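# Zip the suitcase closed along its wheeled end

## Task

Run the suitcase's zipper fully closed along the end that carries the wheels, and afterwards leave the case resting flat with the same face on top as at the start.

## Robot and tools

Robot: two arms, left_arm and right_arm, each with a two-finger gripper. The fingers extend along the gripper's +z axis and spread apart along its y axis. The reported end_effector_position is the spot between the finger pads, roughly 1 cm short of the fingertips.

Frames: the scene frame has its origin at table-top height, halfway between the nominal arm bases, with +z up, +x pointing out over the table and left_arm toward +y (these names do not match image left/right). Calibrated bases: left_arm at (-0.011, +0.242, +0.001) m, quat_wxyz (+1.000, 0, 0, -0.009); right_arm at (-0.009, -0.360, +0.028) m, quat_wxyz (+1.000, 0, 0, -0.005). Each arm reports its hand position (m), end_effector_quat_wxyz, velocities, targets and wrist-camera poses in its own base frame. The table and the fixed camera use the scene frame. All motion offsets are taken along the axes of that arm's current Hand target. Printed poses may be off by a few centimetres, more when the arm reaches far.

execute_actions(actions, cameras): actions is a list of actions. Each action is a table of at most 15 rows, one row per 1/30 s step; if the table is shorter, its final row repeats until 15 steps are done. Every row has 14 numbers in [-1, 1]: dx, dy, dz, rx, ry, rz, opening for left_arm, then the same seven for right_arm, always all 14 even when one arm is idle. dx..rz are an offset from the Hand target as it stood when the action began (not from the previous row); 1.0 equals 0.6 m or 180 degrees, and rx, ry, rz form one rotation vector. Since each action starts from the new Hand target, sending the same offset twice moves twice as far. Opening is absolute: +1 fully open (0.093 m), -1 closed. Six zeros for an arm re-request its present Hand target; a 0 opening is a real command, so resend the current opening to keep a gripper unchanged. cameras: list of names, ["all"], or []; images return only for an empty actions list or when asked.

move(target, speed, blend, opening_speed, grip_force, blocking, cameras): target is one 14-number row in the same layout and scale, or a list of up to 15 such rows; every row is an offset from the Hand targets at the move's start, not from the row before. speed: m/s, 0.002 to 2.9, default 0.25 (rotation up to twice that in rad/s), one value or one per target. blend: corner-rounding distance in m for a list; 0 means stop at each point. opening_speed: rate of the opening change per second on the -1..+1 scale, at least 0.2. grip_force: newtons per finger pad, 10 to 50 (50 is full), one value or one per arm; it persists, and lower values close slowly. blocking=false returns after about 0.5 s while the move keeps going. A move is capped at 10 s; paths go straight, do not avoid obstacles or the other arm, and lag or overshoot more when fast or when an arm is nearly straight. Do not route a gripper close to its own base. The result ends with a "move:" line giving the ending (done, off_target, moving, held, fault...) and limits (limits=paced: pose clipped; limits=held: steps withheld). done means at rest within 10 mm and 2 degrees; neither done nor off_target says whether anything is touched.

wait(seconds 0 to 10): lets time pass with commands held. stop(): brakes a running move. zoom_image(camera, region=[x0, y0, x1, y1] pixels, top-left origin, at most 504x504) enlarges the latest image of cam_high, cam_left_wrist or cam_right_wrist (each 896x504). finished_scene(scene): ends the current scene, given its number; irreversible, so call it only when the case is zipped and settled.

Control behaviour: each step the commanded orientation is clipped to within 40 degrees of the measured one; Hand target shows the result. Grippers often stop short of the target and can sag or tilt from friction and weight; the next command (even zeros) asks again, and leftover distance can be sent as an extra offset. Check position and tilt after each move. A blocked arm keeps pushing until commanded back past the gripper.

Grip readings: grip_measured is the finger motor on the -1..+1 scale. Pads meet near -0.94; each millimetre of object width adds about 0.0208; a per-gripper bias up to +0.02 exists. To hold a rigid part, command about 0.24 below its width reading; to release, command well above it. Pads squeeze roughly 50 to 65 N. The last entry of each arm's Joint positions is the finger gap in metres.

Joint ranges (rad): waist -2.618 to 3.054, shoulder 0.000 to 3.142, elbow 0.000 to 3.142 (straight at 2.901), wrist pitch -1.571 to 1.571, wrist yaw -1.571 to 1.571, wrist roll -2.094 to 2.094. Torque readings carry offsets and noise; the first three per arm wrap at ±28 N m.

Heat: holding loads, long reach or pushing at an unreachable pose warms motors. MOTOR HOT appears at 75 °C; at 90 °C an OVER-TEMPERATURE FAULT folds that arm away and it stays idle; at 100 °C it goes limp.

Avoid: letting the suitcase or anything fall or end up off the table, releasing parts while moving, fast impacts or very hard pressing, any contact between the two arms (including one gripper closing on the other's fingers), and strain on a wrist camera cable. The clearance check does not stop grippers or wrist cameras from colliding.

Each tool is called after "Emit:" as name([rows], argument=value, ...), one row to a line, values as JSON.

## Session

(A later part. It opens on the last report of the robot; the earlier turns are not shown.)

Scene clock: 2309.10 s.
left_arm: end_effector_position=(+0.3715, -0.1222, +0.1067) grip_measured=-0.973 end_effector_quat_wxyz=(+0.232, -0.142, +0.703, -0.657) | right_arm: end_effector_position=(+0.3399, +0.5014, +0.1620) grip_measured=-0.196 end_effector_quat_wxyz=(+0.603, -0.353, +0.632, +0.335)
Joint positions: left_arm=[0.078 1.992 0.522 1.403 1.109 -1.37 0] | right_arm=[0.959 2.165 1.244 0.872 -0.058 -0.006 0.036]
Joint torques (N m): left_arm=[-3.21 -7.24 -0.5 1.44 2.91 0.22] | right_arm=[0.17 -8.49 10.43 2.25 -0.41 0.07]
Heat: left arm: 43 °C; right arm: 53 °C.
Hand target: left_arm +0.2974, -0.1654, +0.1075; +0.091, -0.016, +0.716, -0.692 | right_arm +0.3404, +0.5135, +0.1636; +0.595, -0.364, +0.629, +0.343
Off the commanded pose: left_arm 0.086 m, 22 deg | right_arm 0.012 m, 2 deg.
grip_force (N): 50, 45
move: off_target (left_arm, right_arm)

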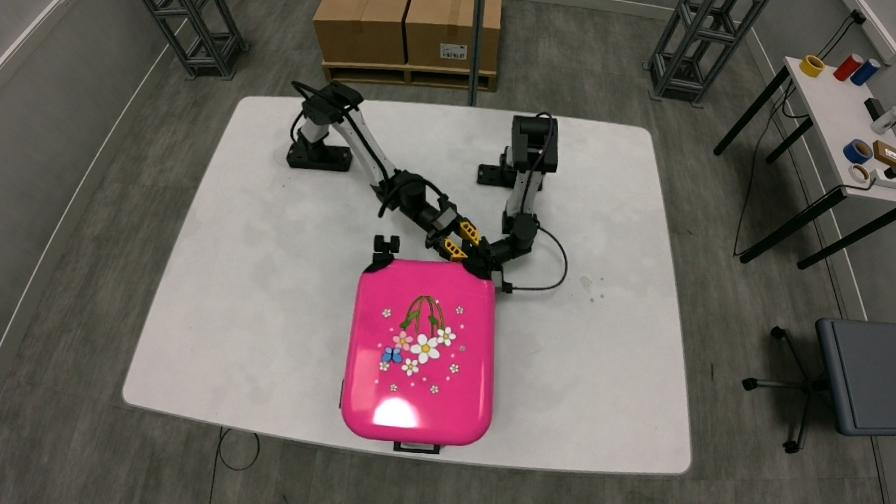

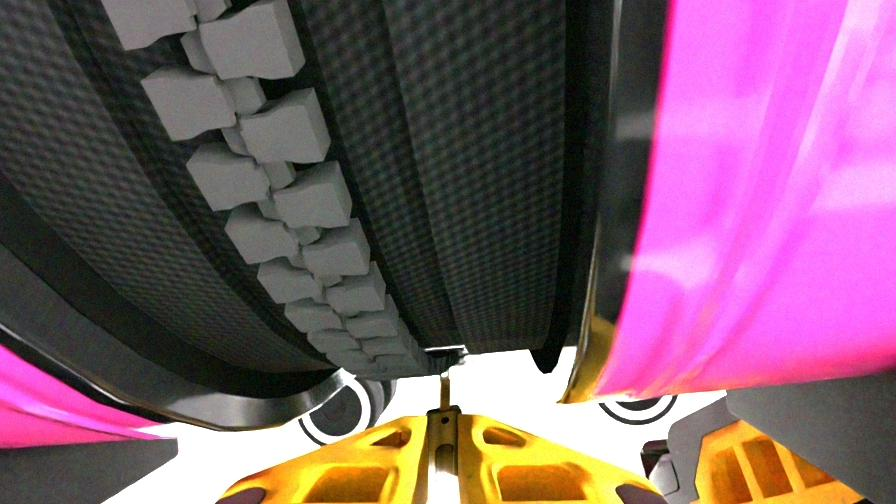

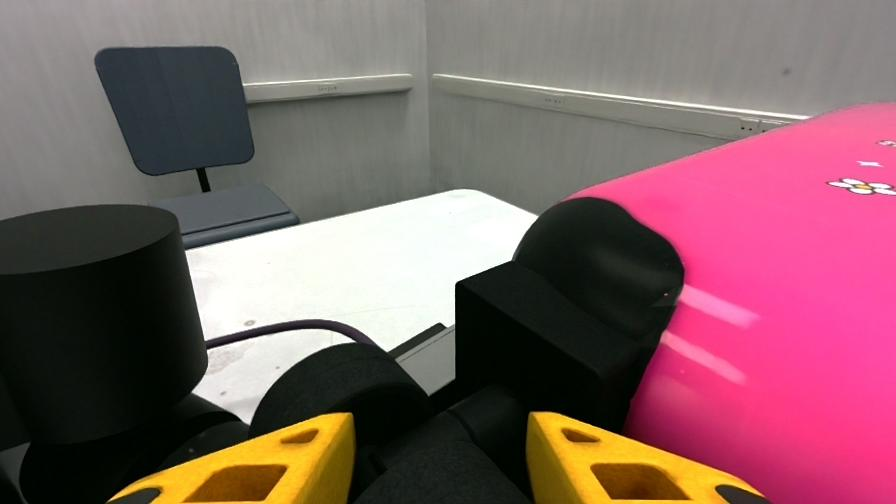

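Emit:
move(target=[-0.1375, 0.0068, -0.0422, -0.0138, -0.127, -0.0033, -1, 0, 0, 0, 0, 0, 0, 1], speed=0.15)

Emit:
move([
  [0, 0, 0, 0, 0, 0, -1, 0, 0, -0.2, 0, 0, 0, 1],
  [0, 0, 0, 0, 0, 0, -1, -0.0263, -0.2235, -0.4573, -0.0832, -0.0002, -0.0047, 1],
  [0, 0, 0, 0, 0, 0, -1, -0.0023, -0.3713, -0.4322, -0.1442, -0.0003, -0.0081, 1],
], speed=0.2, blend=[0.03, 0.05, 0], cameras=["all"])

Scene clock: 2335.23 s.
left_arm: end_effector_position=(+0.3788, -0.1140, +0.1066) grip_measured=-0.973 end_effector_quat_wxyz=(+0.244, -0.173, +0.696, -0.652) | right_arm: end_effector_position=(+0.3240, +0.5142, +0.1627) grip_measured=+1.000 end_effector_quat_wxyz=(+0.595, -0.372, +0.620, +0.351)
Joint positions: left_arm=[0.087 1.992 0.515 1.415 1.056 -1.404 0] | right_arm=[0.984 2.171 1.257 0.868 -0.09 -0.012 0.093]
Joint torques (N m): left_arm=[-2.13 -7.42 3.84 1.36 0.1 -0.02] | right_arm=[-1.35 -9.11 9.54 2.27 -0.03 0.08]
Motor temperatures (°C): left_arm=[32 41 31 41 46 27 33] | right_arm=[28 54 56 45 27 25 26]
Heat: left arm: 46 °C; right arm: 56 °C.
Hand target: left_arm +0.3751, -0.1280, +0.1131; +0.227, -0.158, +0.699, -0.660 | right_arm +0.3404, +0.5135, +0.1636; +0.595, -0.364, +0.629, +0.343
Off the commanded pose: left_arm 0.016 m, 3 deg | right_arm 0.016 m, 2 deg.
grip_force (N): 50, 45
move: off_target (left_arm, right_arm)

Scene clock: 2339.43 s.
left_arm: end_effector_position=(+0.3737, -0.1334, +0.1077) grip_measured=-0.983 end_effector_quat_wxyz=(+0.227, -0.156, +0.700, -0.659) | right_arm: end_effector_position=(+0.4037, +0.1773, +0.1642) grip_measured=+1.000 end_effector_quat_wxyz=(+0.499, -0.479, +0.543, +0.476)
Joint positions: left_arm=[0.035 1.992 0.52 1.415 1.054 -1.409 0] | right_arm=[0.025 1.968 1.069 0.481 -1.449 -0.376 0.093]
Joint torques (N m): left_arm=[1.18 -7.36 3.55 1.37 0.09 0.02] | right_arm=[-0.51 -10.41 8.01 1.43 -0.39 -0.19]
Motor temperatures (°C): left_arm=[32 42 31 41 44 27 33] | right_arm=[28 54 55 45 27 25 26]
Heat: left arm: 44 °C; right arm: 55 °C.
Hand target: left_arm +0.3751, -0.1280, +0.1131; +0.227, -0.158, +0.699, -0.660 | right_arm +0.4040, +0.1780, +0.1797; +0.503, -0.496, +0.531, +0.468
Off the commanded pose: left_arm 0.008 m, 0 deg | right_arm 0.016 m, 3 deg.
grip_force (N): 50, 45
move: off_target (right_arm); blend cut to 0.048 m at target 2

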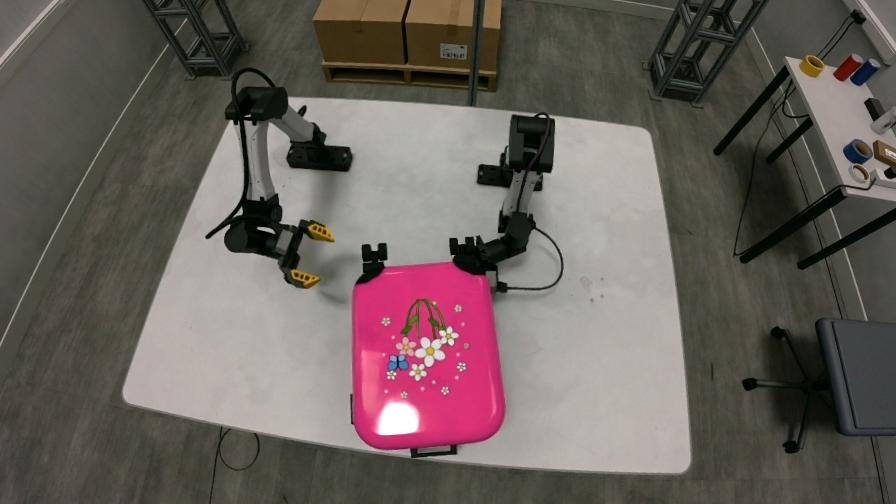

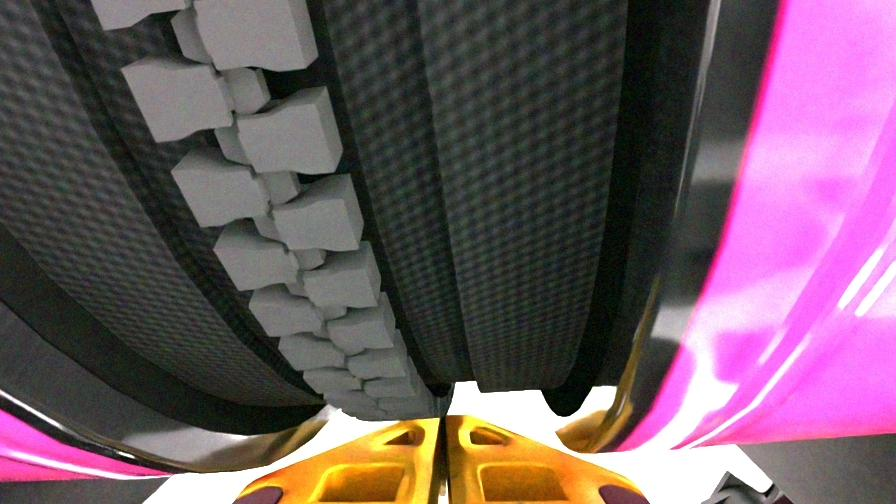

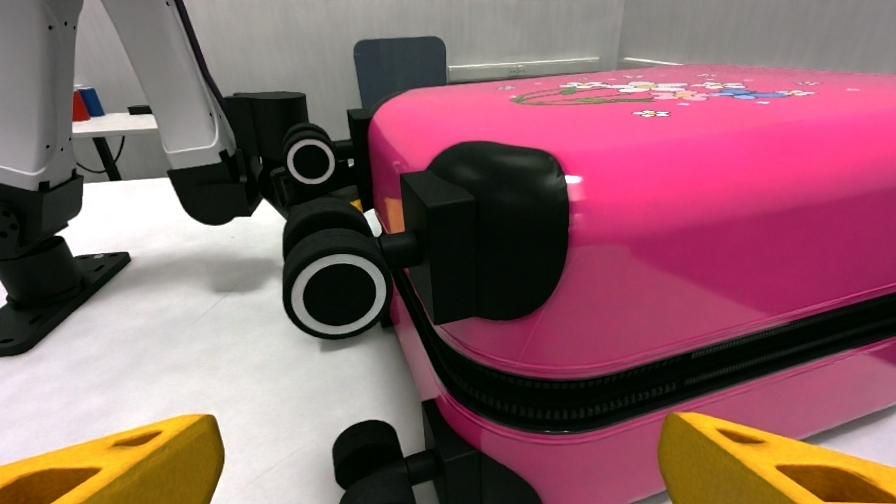

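Emit:
move(target=[0, 0, -0.15, 0, 0, 0, -1, 0, 0, 0, 0, 0, 0, 1], speed=0.12, cameras=["cam_left_wrist", "cam_high"])

Scene clock: 2356.83 s.
left_arm: end_effector_position=(+0.3368, -0.0506, +0.1080) grip_measured=-0.983 end_effector_quat_wxyz=(+0.231, -0.183, +0.694, -0.657) | right_arm: end_effector_position=(+0.4037, +0.1773, +0.1642) grip_measured=+1.000 end_effector_quat_wxyz=(+0.499, -0.479, +0.543, +0.476)
Joint positions: left_arm=[0.351 1.913 0.408 1.387 1.324 -1.375 0] | right_arm=[0.025 1.968 1.069 0.481 -1.449 -0.377 0.093]
Joint torques (N m): left_arm=[0.85 -7.65 2.18 1.2 0.53 0.3] | right_arm=[-0.2 -10.25 7.27 1.72 -0.39 -0.03]
Motor temperatures (°C): left_arm=[31 42 32 40 40 27 32] | right_arm=[28 57 53 43 27 25 26]
Heat: left arm: 42 °C; right arm: 57 °C.
Hand target: left_arm +0.3278, -0.0515, +0.1155; +0.227, -0.158, +0.699, -0.660 | right_arm +0.4038, +0.1781, +0.1798; +0.508, -0.492, +0.529, +0.470 (not the last commanded pose)
Off the commanded pose: left_arm 0.012 m, 3 deg | right_arm 0.016 m, 3 deg.
grip_force (N): 50, 45
move: off_target (left_arm, right_arm)
Images, in order (width x height): cam_high 896x504, cam_left_wrist 896x504.

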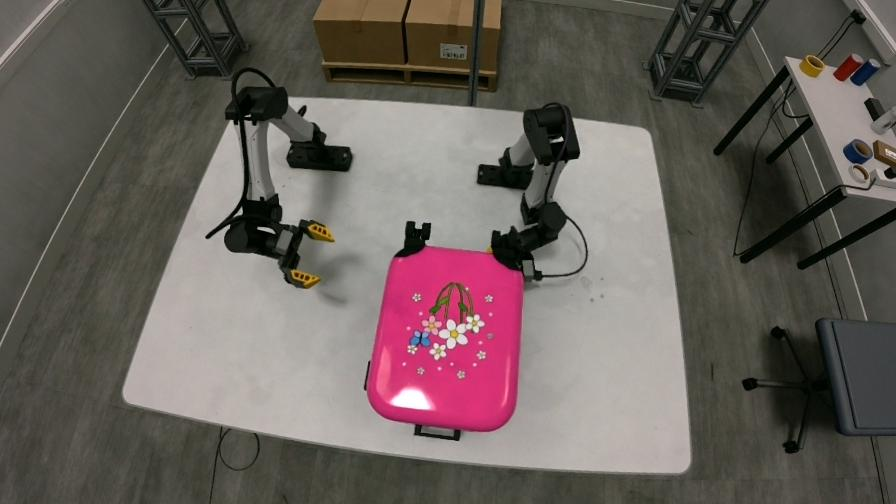

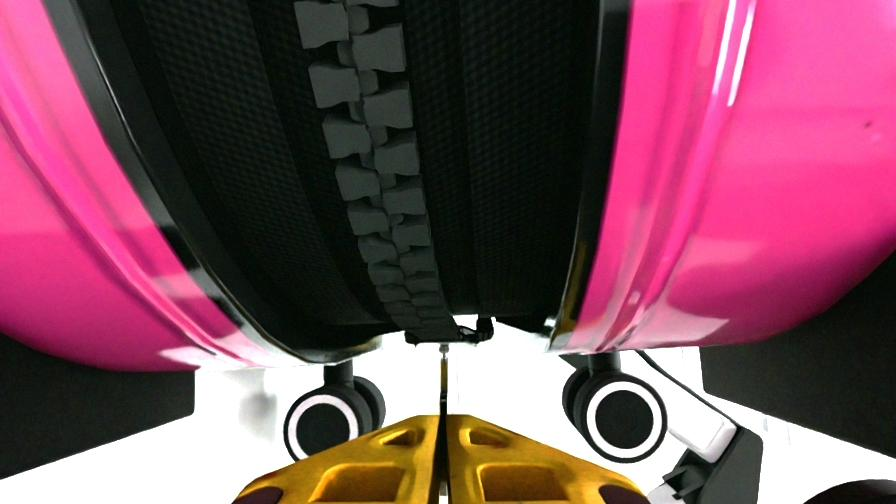

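Emit:
move(target=[0.0543, -0.002, 0.1038, 0, 0, 0, -1, 0, 0, 0, 0, 0, 0, 1], speed=0.06, cameras=["all"])

Scene clock: 2392.70 s.
left_arm: end_effector_position=(+0.3361, -0.1138, +0.1058) grip_measured=-0.983 end_effector_quat_wxyz=(+0.224, -0.168, +0.702, -0.655) | right_arm: end_effector_position=(+0.4037, +0.1773, +0.1642) grip_measured=+1.000 end_effector_quat_wxyz=(+0.499, -0.479, +0.543, +0.476)
Joint positions: left_arm=[0.115 1.906 0.365 1.445 1.12 -1.39 0] | right_arm=[0.025 1.968 1.069 0.481 -1.449 -0.377 0.093]
Joint torques (N m): left_arm=[-1.55 -5.61 1.62 1.92 -0.16 -0.06] | right_arm=[-0.14 -10.41 7.38 1.7 -0.47 -0.09]
Motor temperatures (°C): left_arm=[30 44 31 40 37 27 31] | right_arm=[27 60 50 42 27 25 26]
Heat: left arm: 44 °C; right arm: 60 °C.
Hand target: left_arm +0.3328, -0.1215, +0.1115; +0.227, -0.158, +0.699, -0.660 | right_arm +0.4038, +0.1781, +0.1798; +0.508, -0.492, +0.529, +0.470
Off the commanded pose: left_arm 0.010 m, 1 deg | right_arm 0.016 m, 2 deg.
grip_force (N): 50, 45
move: off_target (right_arm)

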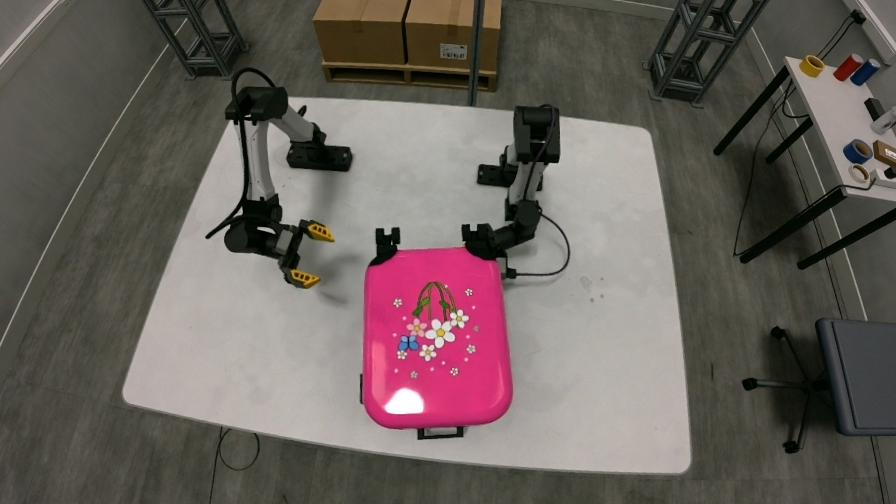

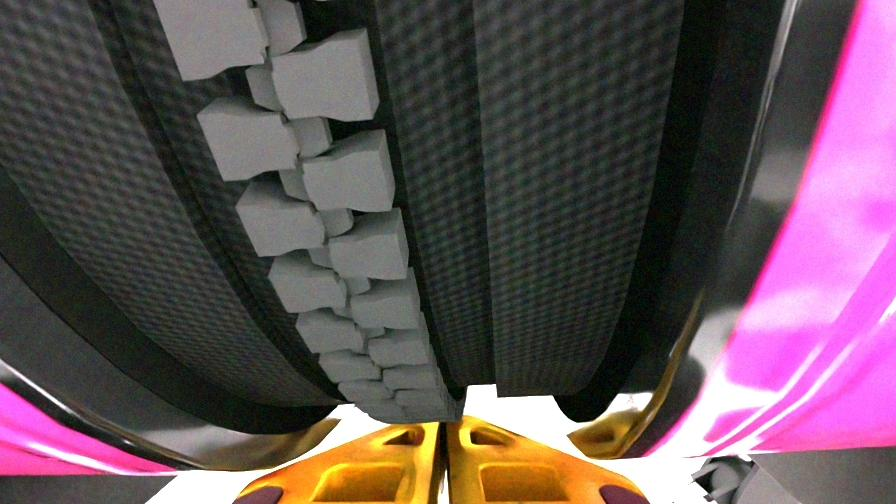

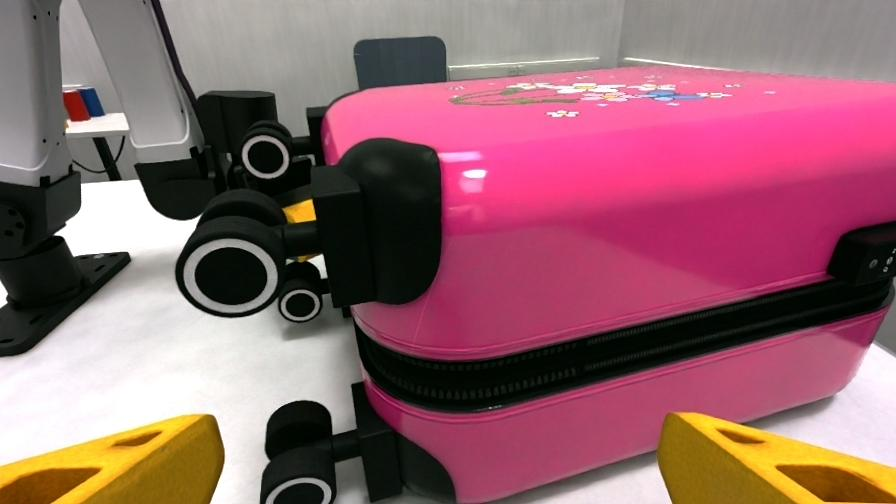

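Emit:
move([
  [0, 0, 0, 0, 0, 0, -1, -0.0272, 0.062, -0.1533, 0.05, 0, 0.002, 1],
  [0, 0, 0, 0, 0, 0, -1, -0.0347, 0.375, 0.0068, 0.271, 0.0007, 0.0118, 1],
  [0, 0, 0, 0, 0, 0, -1, -0.0148, 0.392, 0.1237, 0.3388, 0.0009, 0.0148, 1],
], speed=0.22, blend=[0.05, 0.03, 0], cameras=["cam_right_wrist", "cam_high"])

Scene clock: 2407.97 s.
left_arm: end_effector_position=(+0.3361, -0.1138, +0.1058) grip_measured=-0.983 end_effector_quat_wxyz=(+0.224, -0.168, +0.702, -0.655) | right_arm: end_effector_position=(+0.1736, +0.2667, +0.1707) grip_measured=+1.000 end_effector_quat_wxyz=(+0.665, -0.178, +0.714, +0.130)
Joint positions: left_arm=[0.115 1.906 0.365 1.445 1.12 -1.39 0] | right_arm=[1.461 1.241 0.278 0.805 1.017 0.083 0.093]
Joint torques (N m): left_arm=[-1.55 -5.57 1.62 1.93 -0.17 -0.05] | right_arm=[0.05 -1.94 6.97 2.86 0.12 -0.07]
Motor temperatures (°C): left_arm=[30 42 31 41 36 27 31] | right_arm=[27 59 49 43 27 25 26]
Heat: left arm: 42 °C; right arm: 59 °C.
Hand target: left_arm +0.3328, -0.1215, +0.1115; +0.227, -0.158, +0.699, -0.660 | right_arm +0.1748, +0.2699, +0.1851; +0.676, -0.155, +0.706, +0.147
Off the commanded pose: left_arm 0.010 m, 1 deg | right_arm 0.015 m, 4 deg.
grip_force (N): 50, 45
move: off_target (right_arm)
Images, in order (width x height): cam_high 896x504, cam_right_wrist 896x504.

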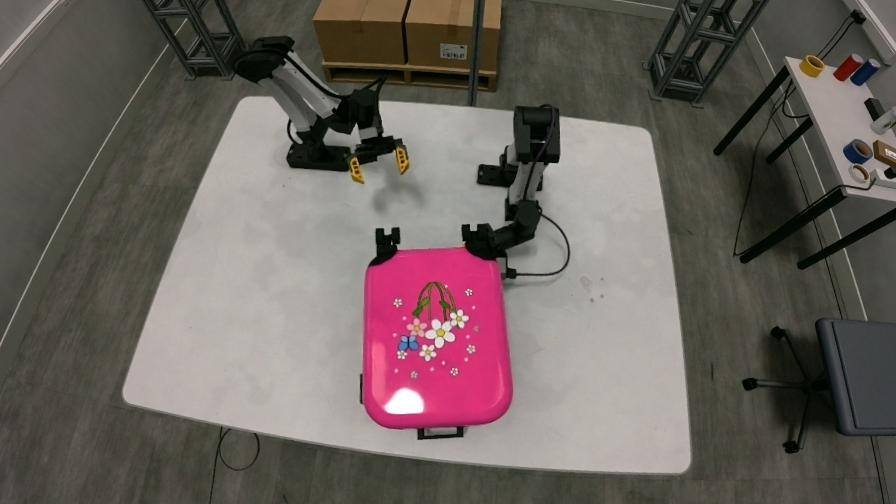

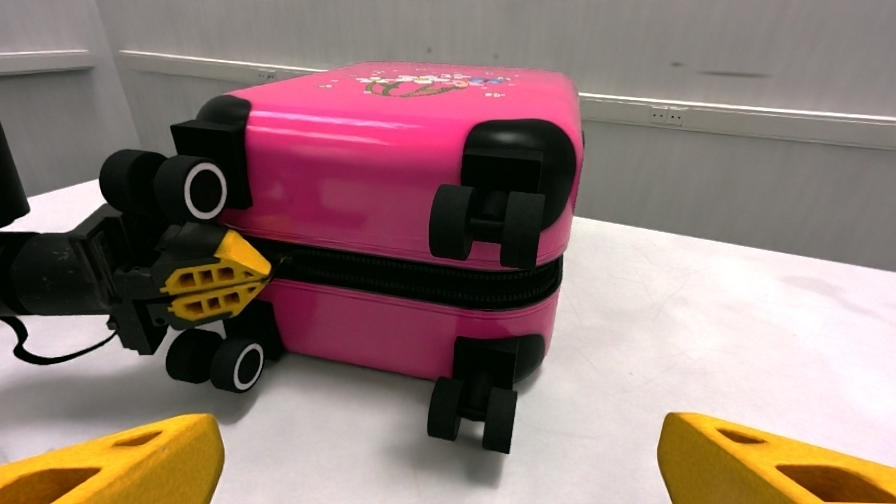

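Emit:
zoom_image(camera="cam_right_wrist", region=[160, 190, 580, 350])

Emit:
zoom_image(camera="cam_right_wrist", region=[220, 215, 360, 315])

Scaled by 1.200.

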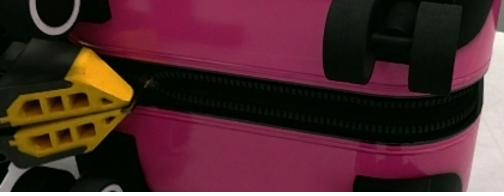

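Scaled by 3.600.

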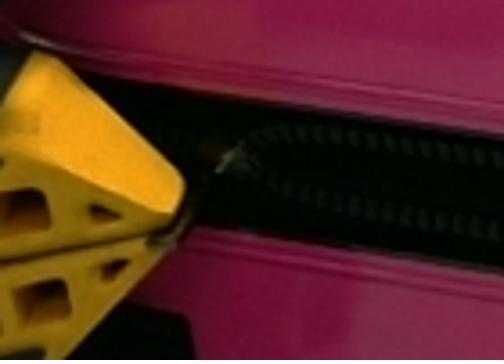

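Emit:
move([
  [0, 0, 0, 0, 0, 0, -1, -0.0222, -0.177, -0.0547, -0.1111, -0.0002, -0.005, 1],
  [0, 0, 0, 0, 0, 0, -1, -0.0302, -0.335, 0.1298, -0.25, -0.0005, -0.0112, 1],
  [0, 0, 0, 0, 0, 0, -1, 0.0017, -0.202, 0.2328, -0.3278, -0.0007, -0.0147, 1],
], speed=0.22, blend=[0.04, 0.04, 0], cameras=["cam_right_wrist"])

Scene clock: 2446.20 s.
left_arm: end_effector_position=(+0.3361, -0.1138, +0.1058) grip_measured=-0.983 end_effector_quat_wxyz=(+0.224, -0.168, +0.702, -0.655) | right_arm: end_effector_position=(+0.3478, +0.2167, +0.1686) grip_measured=+1.000 end_effector_quat_wxyz=(+0.499, -0.471, +0.558, +0.466)
Joint positions: left_arm=[0.115 1.906 0.365 1.445 1.12 -1.39 0] | right_arm=[0.151 1.787 0.79 0.748 -1.294 -0.19 0.093]
Joint torques (N m): left_arm=[-1.57 -5.57 1.63 1.93 -0.17 -0.06] | right_arm=[-0.01 -5.6 7.13 2.55 -0.31 0.17]
Motor temperatures (°C): left_arm=[30 40 30 42 34 27 31] | right_arm=[27 50 47 45 27 25 26]
Heat: left arm: 42 °C; right arm: 50 °C.
Hand target: left_arm +0.3328, -0.1215, +0.1115; +0.227, -0.158, +0.699, -0.660 | right_arm +0.3522, +0.2181, +0.1781; +0.515, -0.483, +0.537, +0.461
Off the commanded pose: left_arm 0.010 m, 1 deg | right_arm 0.011 m, 3 deg.
grip_force (N): 50, 45
move: off_target (right_arm)
Images, in order (width x height): cam_right_wrist 896x504.

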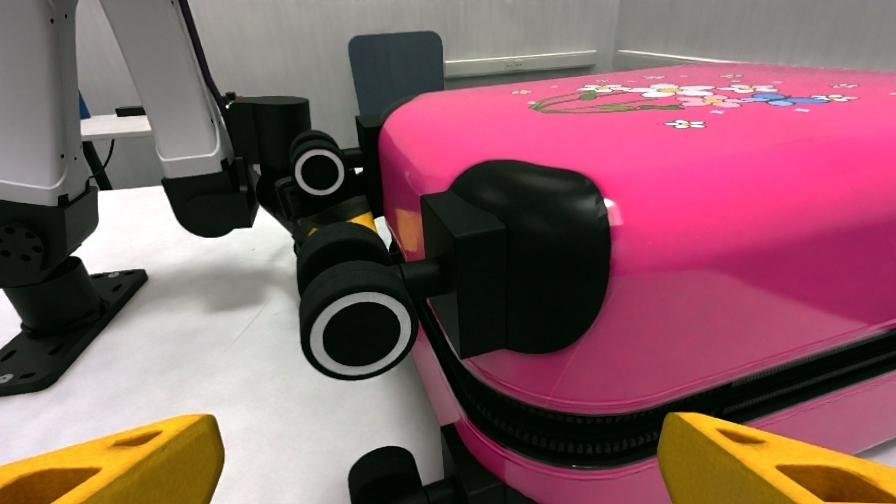

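Emit:
execute_actions(actions=[])

Scene clock: 2480.60 s.
left_arm: end_effector_position=(+0.3361, -0.1138, +0.1058) grip_measured=-0.983 end_effector_quat_wxyz=(+0.224, -0.168, +0.702, -0.655) | right_arm: end_effector_position=(+0.3478, +0.2167, +0.1686) grip_measured=+1.000 end_effector_quat_wxyz=(+0.499, -0.471, +0.558, +0.466)
Joint positions: left_arm=[0.115 1.906 0.365 1.445 1.12 -1.39 0] | right_arm=[0.151 1.787 0.79 0.748 -1.294 -0.19 0.093]
Joint velocities: within noise
Joint torques (N m): left_arm=[-1.55 -5.61 1.59 1.93 -0.15 -0.06] | right_arm=[-0.05 -5.71 7.12 2.6 -0.32 0.19]
Motor temperatures (°C): left_arm=[30 40 30 43 33 27 31] | right_arm=[27 51 48 49 27 25 26]
Heat: left arm: 43 °C; right arm: 51 °C.
Hand target: left_arm +0.3328, -0.1215, +0.1115; +0.227, -0.158, +0.699, -0.660 | right_arm +0.3522, +0.2181, +0.1781; +0.515, -0.483, +0.537, +0.461
Tool commands: left_gripper/opening=-1.0 right_gripper/opening=+1.0
Off the commanded pose: left_arm 0.010 m, 1 deg | right_arm 0.011 m, 3 deg.
grip_force (N): 50, 45

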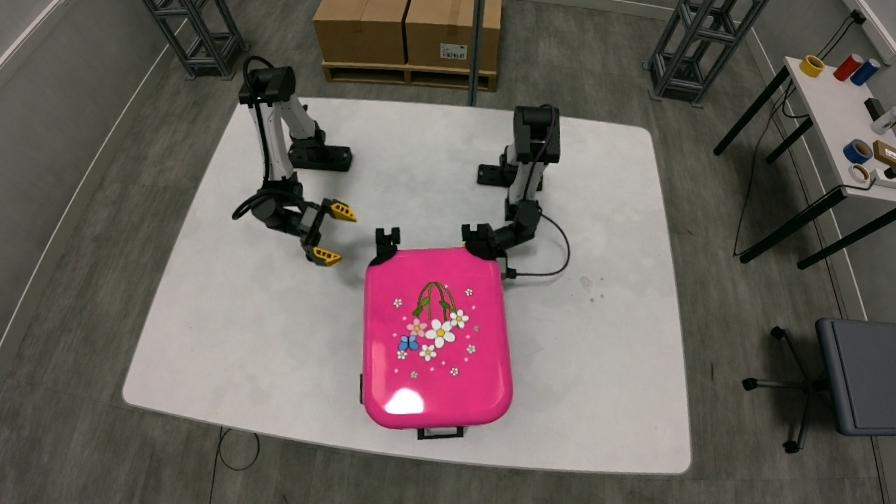

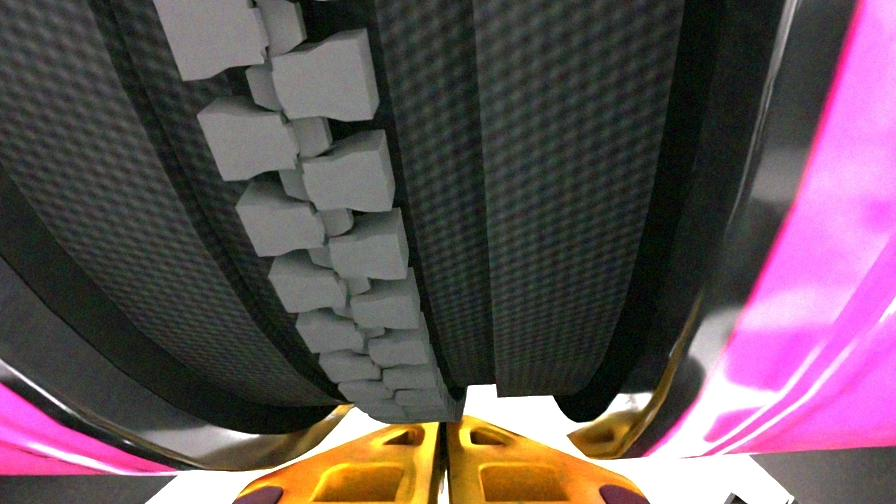

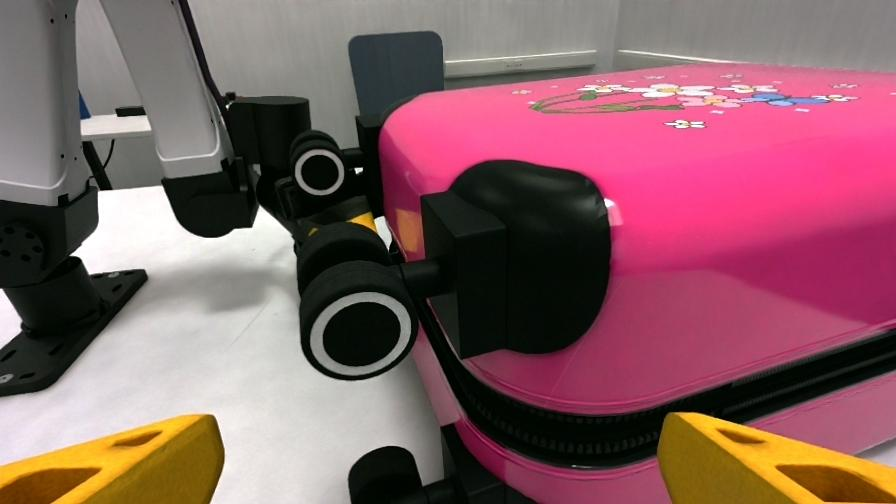

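Emit:
move([
  [0,0,0,0,0,0,-1,0.0083,-0.045,0,0,0,0,1],
  [0,0,0,0,0,0,-1,0.0083,-0.045,0.05,0,0,0,1],
], speed=0.1, blend=0.01, cameras=["cam_right_wrist"])

Scene clock: 2498.50 s.
left_arm: end_effector_position=(+0.3361, -0.1138, +0.1058) grip_measured=-0.983 end_effector_quat_wxyz=(+0.224, -0.168, +0.702, -0.655) | right_arm: end_effector_position=(+0.3730, +0.2442, +0.1615) grip_measured=+1.000 end_effector_quat_wxyz=(+0.493, -0.476, +0.553, +0.474)
Joint positions: left_arm=[0.115 1.906 0.365 1.445 1.12 -1.39 0] | right_arm=[0.212 1.919 0.921 0.785 -1.259 -0.149 0.093]
Joint torques (N m): left_arm=[-1.55 -5.61 1.61 1.92 -0.17 -0.06] | right_arm=[-0.18 -6.69 7.53 2.64 -0.04 0.14]
Heat: left arm: 43 °C; right arm: 51 °C.
Hand target: left_arm +0.3328, -0.1215, +0.1115; +0.227, -0.158, +0.699, -0.660 | right_arm +0.3823, +0.2447, +0.1718; +0.515, -0.483, +0.537, +0.461
Off the commanded pose: left_arm 0.010 m, 1 deg | right_arm 0.014 m, 4 deg.
grip_force (N): 50, 45
move: off_target (right_arm)
Images, in order (width x height): cam_right_wrist 896x504.

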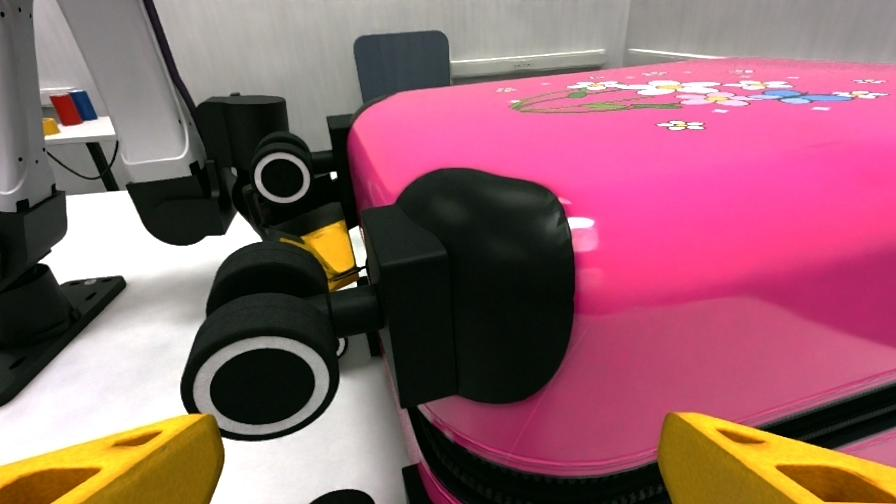

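Emit:
zoom_image(camera="cam_right_wrist", region=[260, 190, 440, 360])

Scaled by 2.800.

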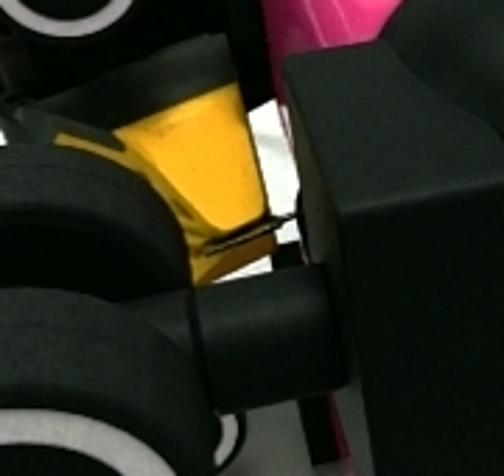

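Emit:
move(target=[0,0,0,0,0,0,-1,-0.01,-0.013,0.045,0,0,0,1], speed=0.05, cameras=["cam_right_wrist"])

Scene clock: 2506.37 s.
left_arm: end_effector_position=(+0.3361, -0.1138, +0.1058) grip_measured=-0.983 end_effector_quat_wxyz=(+0.224, -0.168, +0.702, -0.655) | right_arm: end_effector_position=(+0.3860, +0.2677, +0.1671) grip_measured=+1.000 end_effector_quat_wxyz=(+0.497, -0.477, +0.552, +0.470)
Joint positions: left_arm=[0.115 1.906 0.365 1.445 1.12 -1.39 0] | right_arm=[0.266 1.961 0.999 0.783 -1.199 -0.122 0.093]
Joint torques (N m): left_arm=[-1.54 -5.57 1.63 1.93 -0.17 -0.05] | right_arm=[0.31 -7.54 7.73 2.58 -0.06 0.16]
Heat: left arm: 43 °C; right arm: 51 °C.
Hand target: left_arm +0.3328, -0.1215, +0.1115; +0.227, -0.158, +0.699, -0.660 | right_arm +0.3930, +0.2709, +0.1767; +0.515, -0.483, +0.537, +0.461
Off the commanded pose: left_arm 0.010 m, 1 deg | right_arm 0.012 m, 3 deg.
grip_force (N): 50, 45
move: off_target (right_arm)
Images, in order (width x height): cam_right_wrist 896x504.

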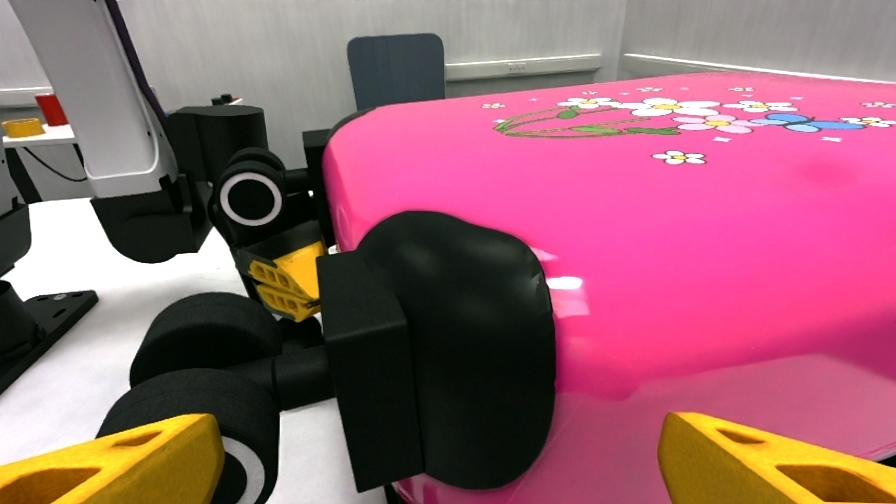

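Emit:
zoom_image(camera="cam_right_wrist", region=[0, 340, 300, 504])

Scaled by 1.680.

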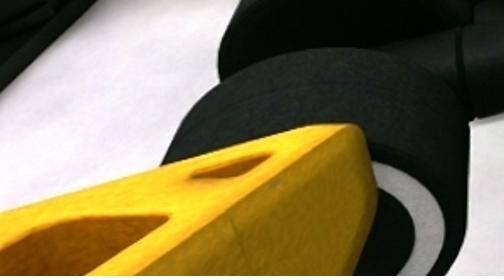

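Emit:
move(target=[0.0177,-0.0035,0.0582,-0.0151,-0.1381,-0.0038,-1,0,0,0.03,0,0,0,1], speed=0.06, cameras=["cam_left_wrist","cam_right_wrist"])

Scene clock: 2553.93 s.
left_arm: end_effector_position=(+0.3430, -0.1442, +0.0794) grip_measured=-0.985 end_effector_quat_wxyz=(+0.344, -0.341, +0.683, -0.546) | right_arm: end_effector_position=(+0.3911, +0.2705, +0.1662) grip_measured=+1.000 end_effector_quat_wxyz=(+0.496, -0.472, +0.556, +0.471)
Joint positions: left_arm=[-0.281 1.838 0.213 1.452 0.261 -1.427 0] | right_arm=[0.27 1.978 1.019 0.785 -1.188 -0.106 0.093]
Joint torques (N m): left_arm=[-1.65 -5.39 2.74 3.06 0.08 -0.07] | right_arm=[2.55 -6.95 8.28 2.67 0.19 0.09]
Motor temperatures (°C): left_arm=[30 39 29 46 31 27 30] | right_arm=[27 56 47 46 27 25 26]
Heat: left arm: 46 °C; right arm: 56 °C.
Hand target: left_arm +0.3420, -0.1568, +0.1115; +0.364, -0.306, +0.648, -0.595 | right_arm +0.3949, +0.2888, +0.1759; +0.515, -0.483, +0.537, +0.461
Off the commanded pose: left_arm 0.034 m, 8 deg | right_arm 0.021 m, 4 deg.
joint sent to its limit (left arm) — joint 4 (wrist pitch), upper limit. The joint targets are off in position, not in orientation.
grip_force (N): 50, 45
move: off_target (left_arm, right_arm)
Images, in order (width x height): cam_left_wrist 896x504, cam_right_wrist 896x504.

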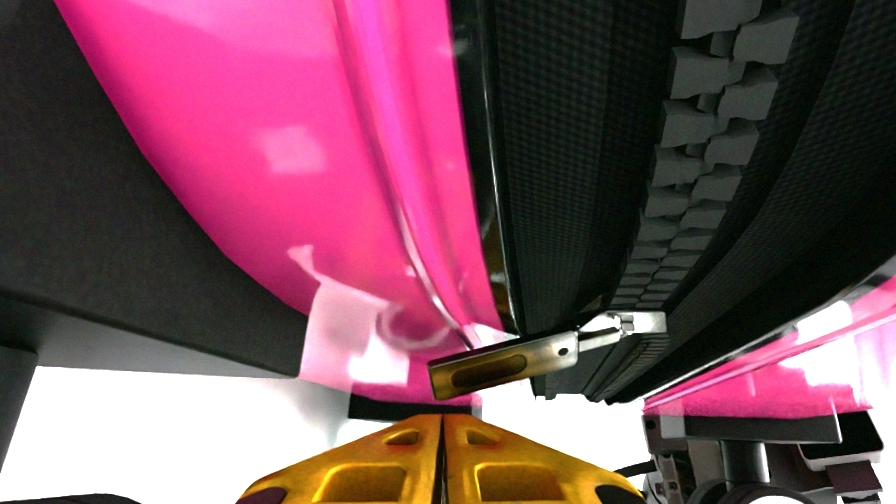

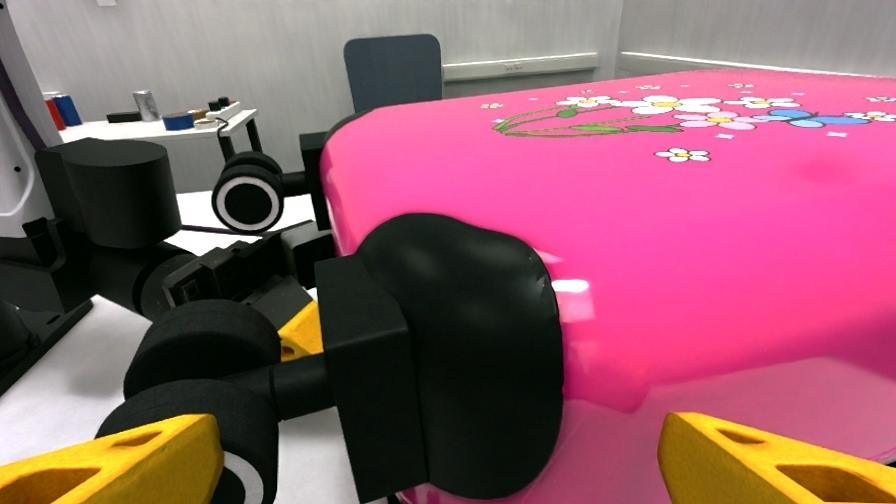

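Emit:
move([
  [0.0067,0.0068,-0.06,-0.0524,-0.2264,-0.0062,-1,0,0,-0.02,0,0,0,1],
], speed=0.12, cameras=["cam_left_wrist","cam_high"])

Scene clock: 2620.77 s.
left_arm: end_effector_position=(+0.3064, -0.1372, +0.0946) grip_measured=-0.985 end_effector_quat_wxyz=(+0.532, -0.521, +0.542, -0.390) | right_arm: end_effector_position=(+0.3888, +0.2753, +0.1666) grip_measured=+1.000 end_effector_quat_wxyz=(+0.494, -0.475, +0.554, +0.473)
Joint positions: left_arm=[-0.847 1.739 0.236 1.271 -0.968 -1.591 0] | right_arm=[0.283 1.978 1.02 0.785 -1.184 -0.106 0.093]
Joint torques (N m): left_arm=[-0.42 -6.28 5.16 1.41 -0.37 0.08] | right_arm=[-0.27 -8.14 6.94 2.59 -0.12 0.05]
Motor temperatures (°C): left_arm=[29 38 29 56 30 27 30] | right_arm=[28 55 51 47 27 25 25]
Heat: left arm: 56 °C; right arm: 55 °C.
Hand target: left_arm +0.3099, -0.1400, +0.1079; +0.535, -0.528, +0.523, -0.401 | right_arm +0.3936, +0.2769, +0.1764; +0.515, -0.483, +0.537, +0.461
Off the commanded pose: left_arm 0.014 m, 3 deg | right_arm 0.011 m, 3 deg.
grip_force (N): 50, 45
move: off_target (left_arm, right_arm)
Images, in order (width x height): cam_high 896x504, cam_left_wrist 896x504.

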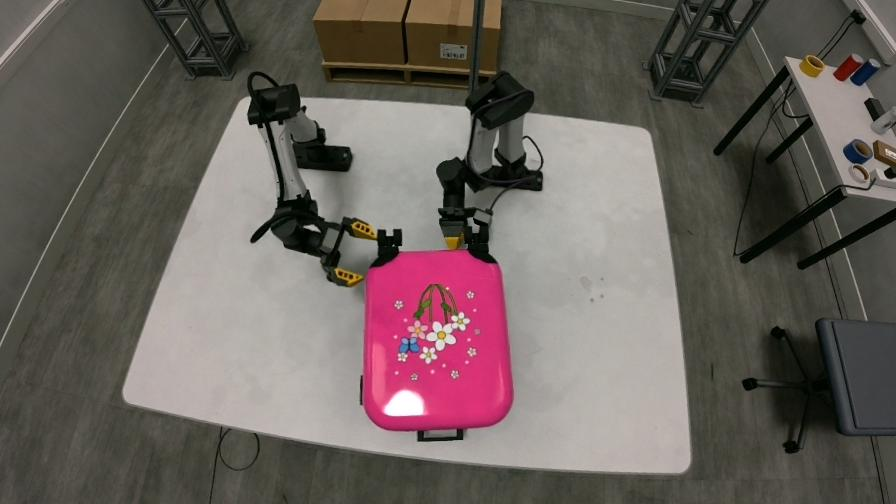

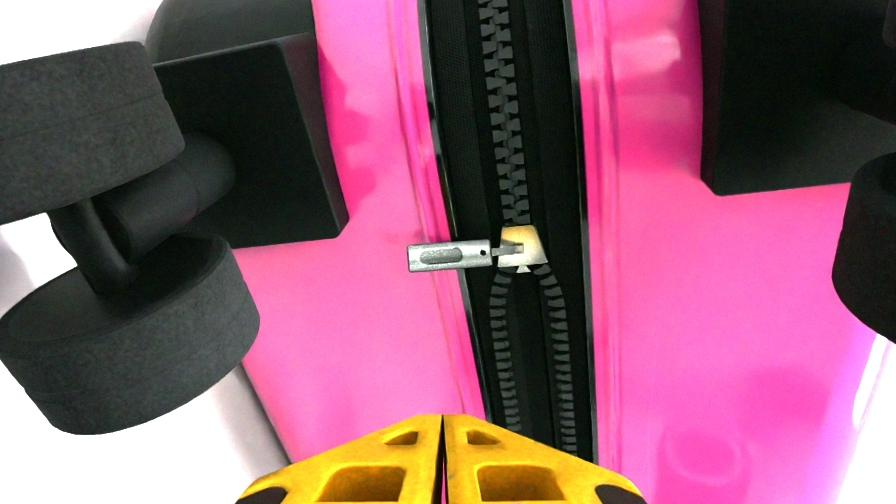

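Emit:
move([
  [-0.0292,0.0013,0.0188,0,0,0.622,-0.3,0,0,0,0,0,0,1],
], speed=0.5, cameras=["cam_left_wrist"])

Scene clock: 2698.37 s.
left_arm: end_effector_position=(+0.3172, -0.1202, +0.0971) grip_measured=-0.302 end_effector_quat_wxyz=(+0.614, +0.150, +0.740, +0.233) | right_arm: end_effector_position=(+0.3888, +0.2753, +0.1666) grip_measured=+1.000 end_effector_quat_wxyz=(+0.494, -0.475, +0.554, +0.473)
Joint positions: left_arm=[-0.767 1.706 0.236 1.24 -0.917 0.378 0.031] | right_arm=[0.283 1.978 1.02 0.785 -1.184 -0.106 0.093]
Joint torques (N m): left_arm=[0.76 -5.05 2.63 2.17 0.02 0.14] | right_arm=[-0.47 -8.23 6.97 2.54 -0.08 -0.04]
Motor temperatures (°C): left_arm=[29 41 30 46 30 27 30] | right_arm=[27 59 48 47 27 25 25]
Heat: left arm: 46 °C; right arm: 59 °C.
Hand target: left_arm +0.3186, -0.1211, +0.1084; +0.632, +0.138, +0.730, +0.220 | right_arm +0.3936, +0.2769, +0.1764; +0.515, -0.483, +0.537, +0.461
Off the commanded pose: left_arm 0.011 m, 3 deg | right_arm 0.011 m, 3 deg.
grip_force (N): 50, 45
move: off_target (left_arm, right_arm)
Images, in order (width x height): cam_left_wrist 896x504.

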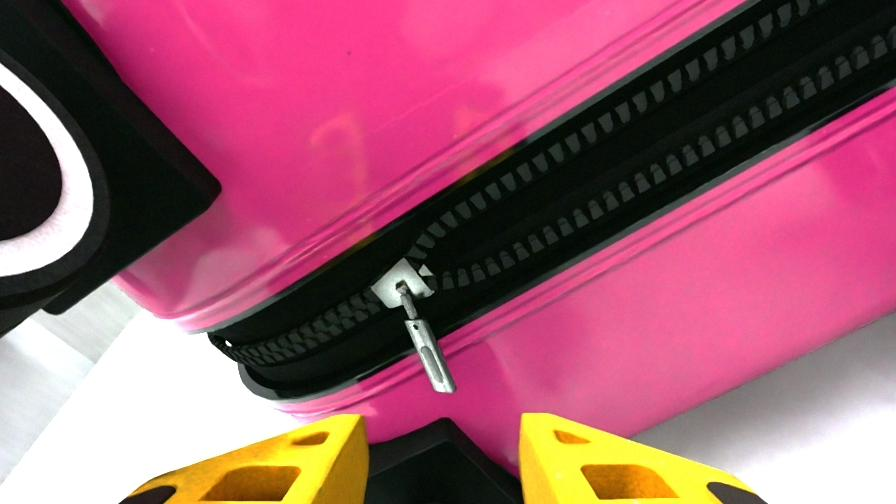

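Emit:
move([
  [0,0.006,0.06,0,0,0,-0.3,0,0,0,0,0,0,1],
], speed=0.08, cameras=["cam_left_wrist"])

Scene clock: 2723.30 s.
left_arm: end_effector_position=(+0.3431, -0.1040, +0.0911) grip_measured=-0.302 end_effector_quat_wxyz=(+0.604, +0.148, +0.746, +0.241) | right_arm: end_effector_position=(+0.3888, +0.2753, +0.1666) grip_measured=+1.000 end_effector_quat_wxyz=(+0.494, -0.475, +0.554, +0.473)
Joint positions: left_arm=[-0.643 1.763 0.282 1.252 -0.814 0.407 0.031] | right_arm=[0.283 1.978 1.02 0.785 -1.184 -0.106 0.093]
Joint torques (N m): left_arm=[0.8 -3.69 5.79 2.35 0.2 0.17] | right_arm=[-0.61 -8.25 6.87 2.57 -0.1 0.02]
Motor temperatures (°C): left_arm=[29 40 30 47 29 27 29] | right_arm=[27 59 48 47 27 25 25]
Heat: left arm: 47 °C; right arm: 59 °C.
Hand target: left_arm +0.3537, -0.1127, +0.1064; +0.632, +0.138, +0.730, +0.220 | right_arm +0.3936, +0.2769, +0.1764; +0.515, -0.483, +0.537, +0.461
Off the commanded pose: left_arm 0.021 m, 5 deg | right_arm 0.011 m, 3 deg.
grip_force (N): 50, 45
move: off_target (left_arm, right_arm)
Images, in order (width x height): cam_left_wrist 896x504.

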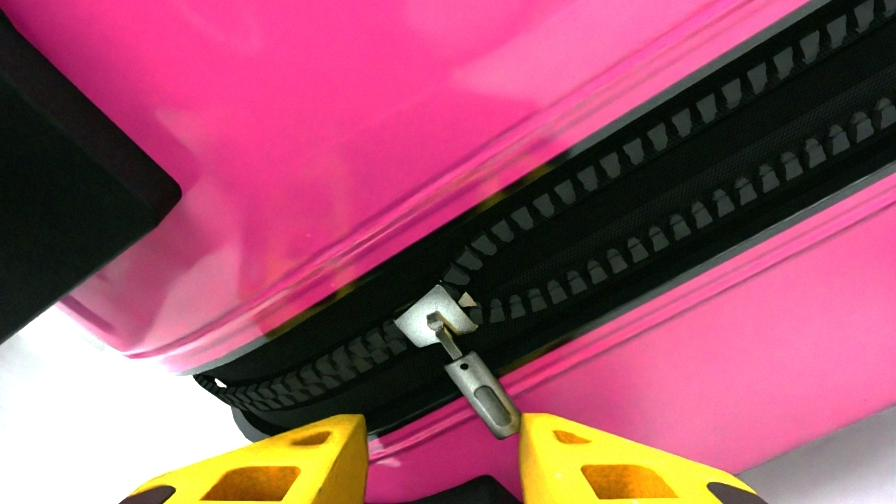

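Emit:
move([
  [-0.0207,-0.0123,0.0167,0,0,0,-0.3,0,0,0,0,0,0,1],
], speed=0.08, cameras=["cam_left_wrist"])

Scene clock: 2737.07 s.
left_arm: end_effector_position=(+0.3524, -0.1121, +0.0956) grip_measured=-0.302 end_effector_quat_wxyz=(+0.608, +0.146, +0.743, +0.238) | right_arm: end_effector_position=(+0.3898, +0.2752, +0.1665) grip_measured=+1.000 end_effector_quat_wxyz=(+0.496, -0.473, +0.556, +0.471)
Joint positions: left_arm=[-0.644 1.777 0.328 1.234 -0.811 0.411 0.031] | right_arm=[0.283 1.978 1.02 0.785 -1.178 -0.106 0.093]
Joint torques (N m): left_arm=[0.32 -4.59 7.88 1.88 0.14 0.14] | right_arm=[-0.36 -8.16 6.83 2.61 -0.11 0]
Motor temperatures (°C): left_arm=[29 39 30 49 29 27 29] | right_arm=[27 60 48 47 27 25 25]
Heat: left arm: 49 °C; right arm: 60 °C.
Hand target: left_arm +0.3662, -0.1236, +0.1124; +0.632, +0.138, +0.730, +0.220 | right_arm +0.3936, +0.2769, +0.1764; +0.515, -0.483, +0.537, +0.461
Off the commanded pose: left_arm 0.025 m, 4 deg | right_arm 0.011 m, 3 deg.
grip_force (N): 50, 45
move: off_target (left_arm, right_arm)
Images, in order (width x height): cam_left_wrist 896x504.

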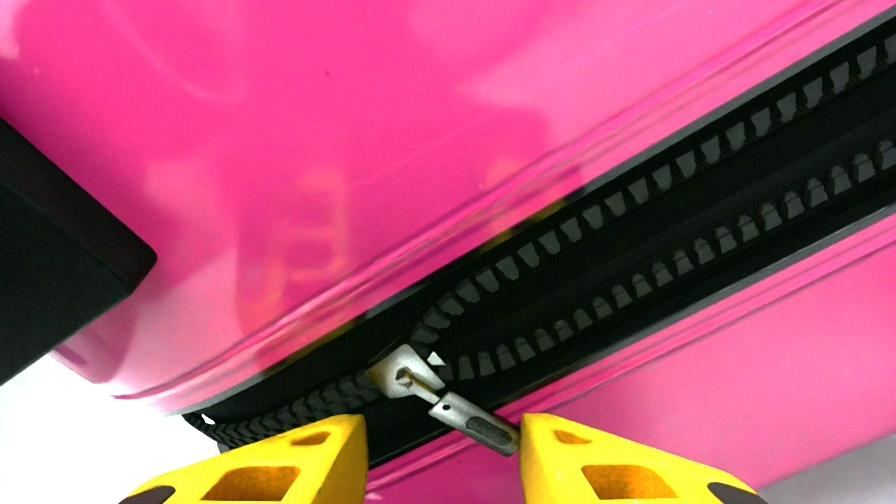

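Emit:
zoom_image(camera="cam_left_wrist", region=[330, 320, 600, 504])

Scaled by 1.867.

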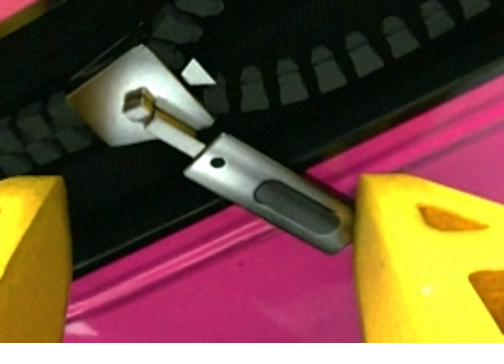

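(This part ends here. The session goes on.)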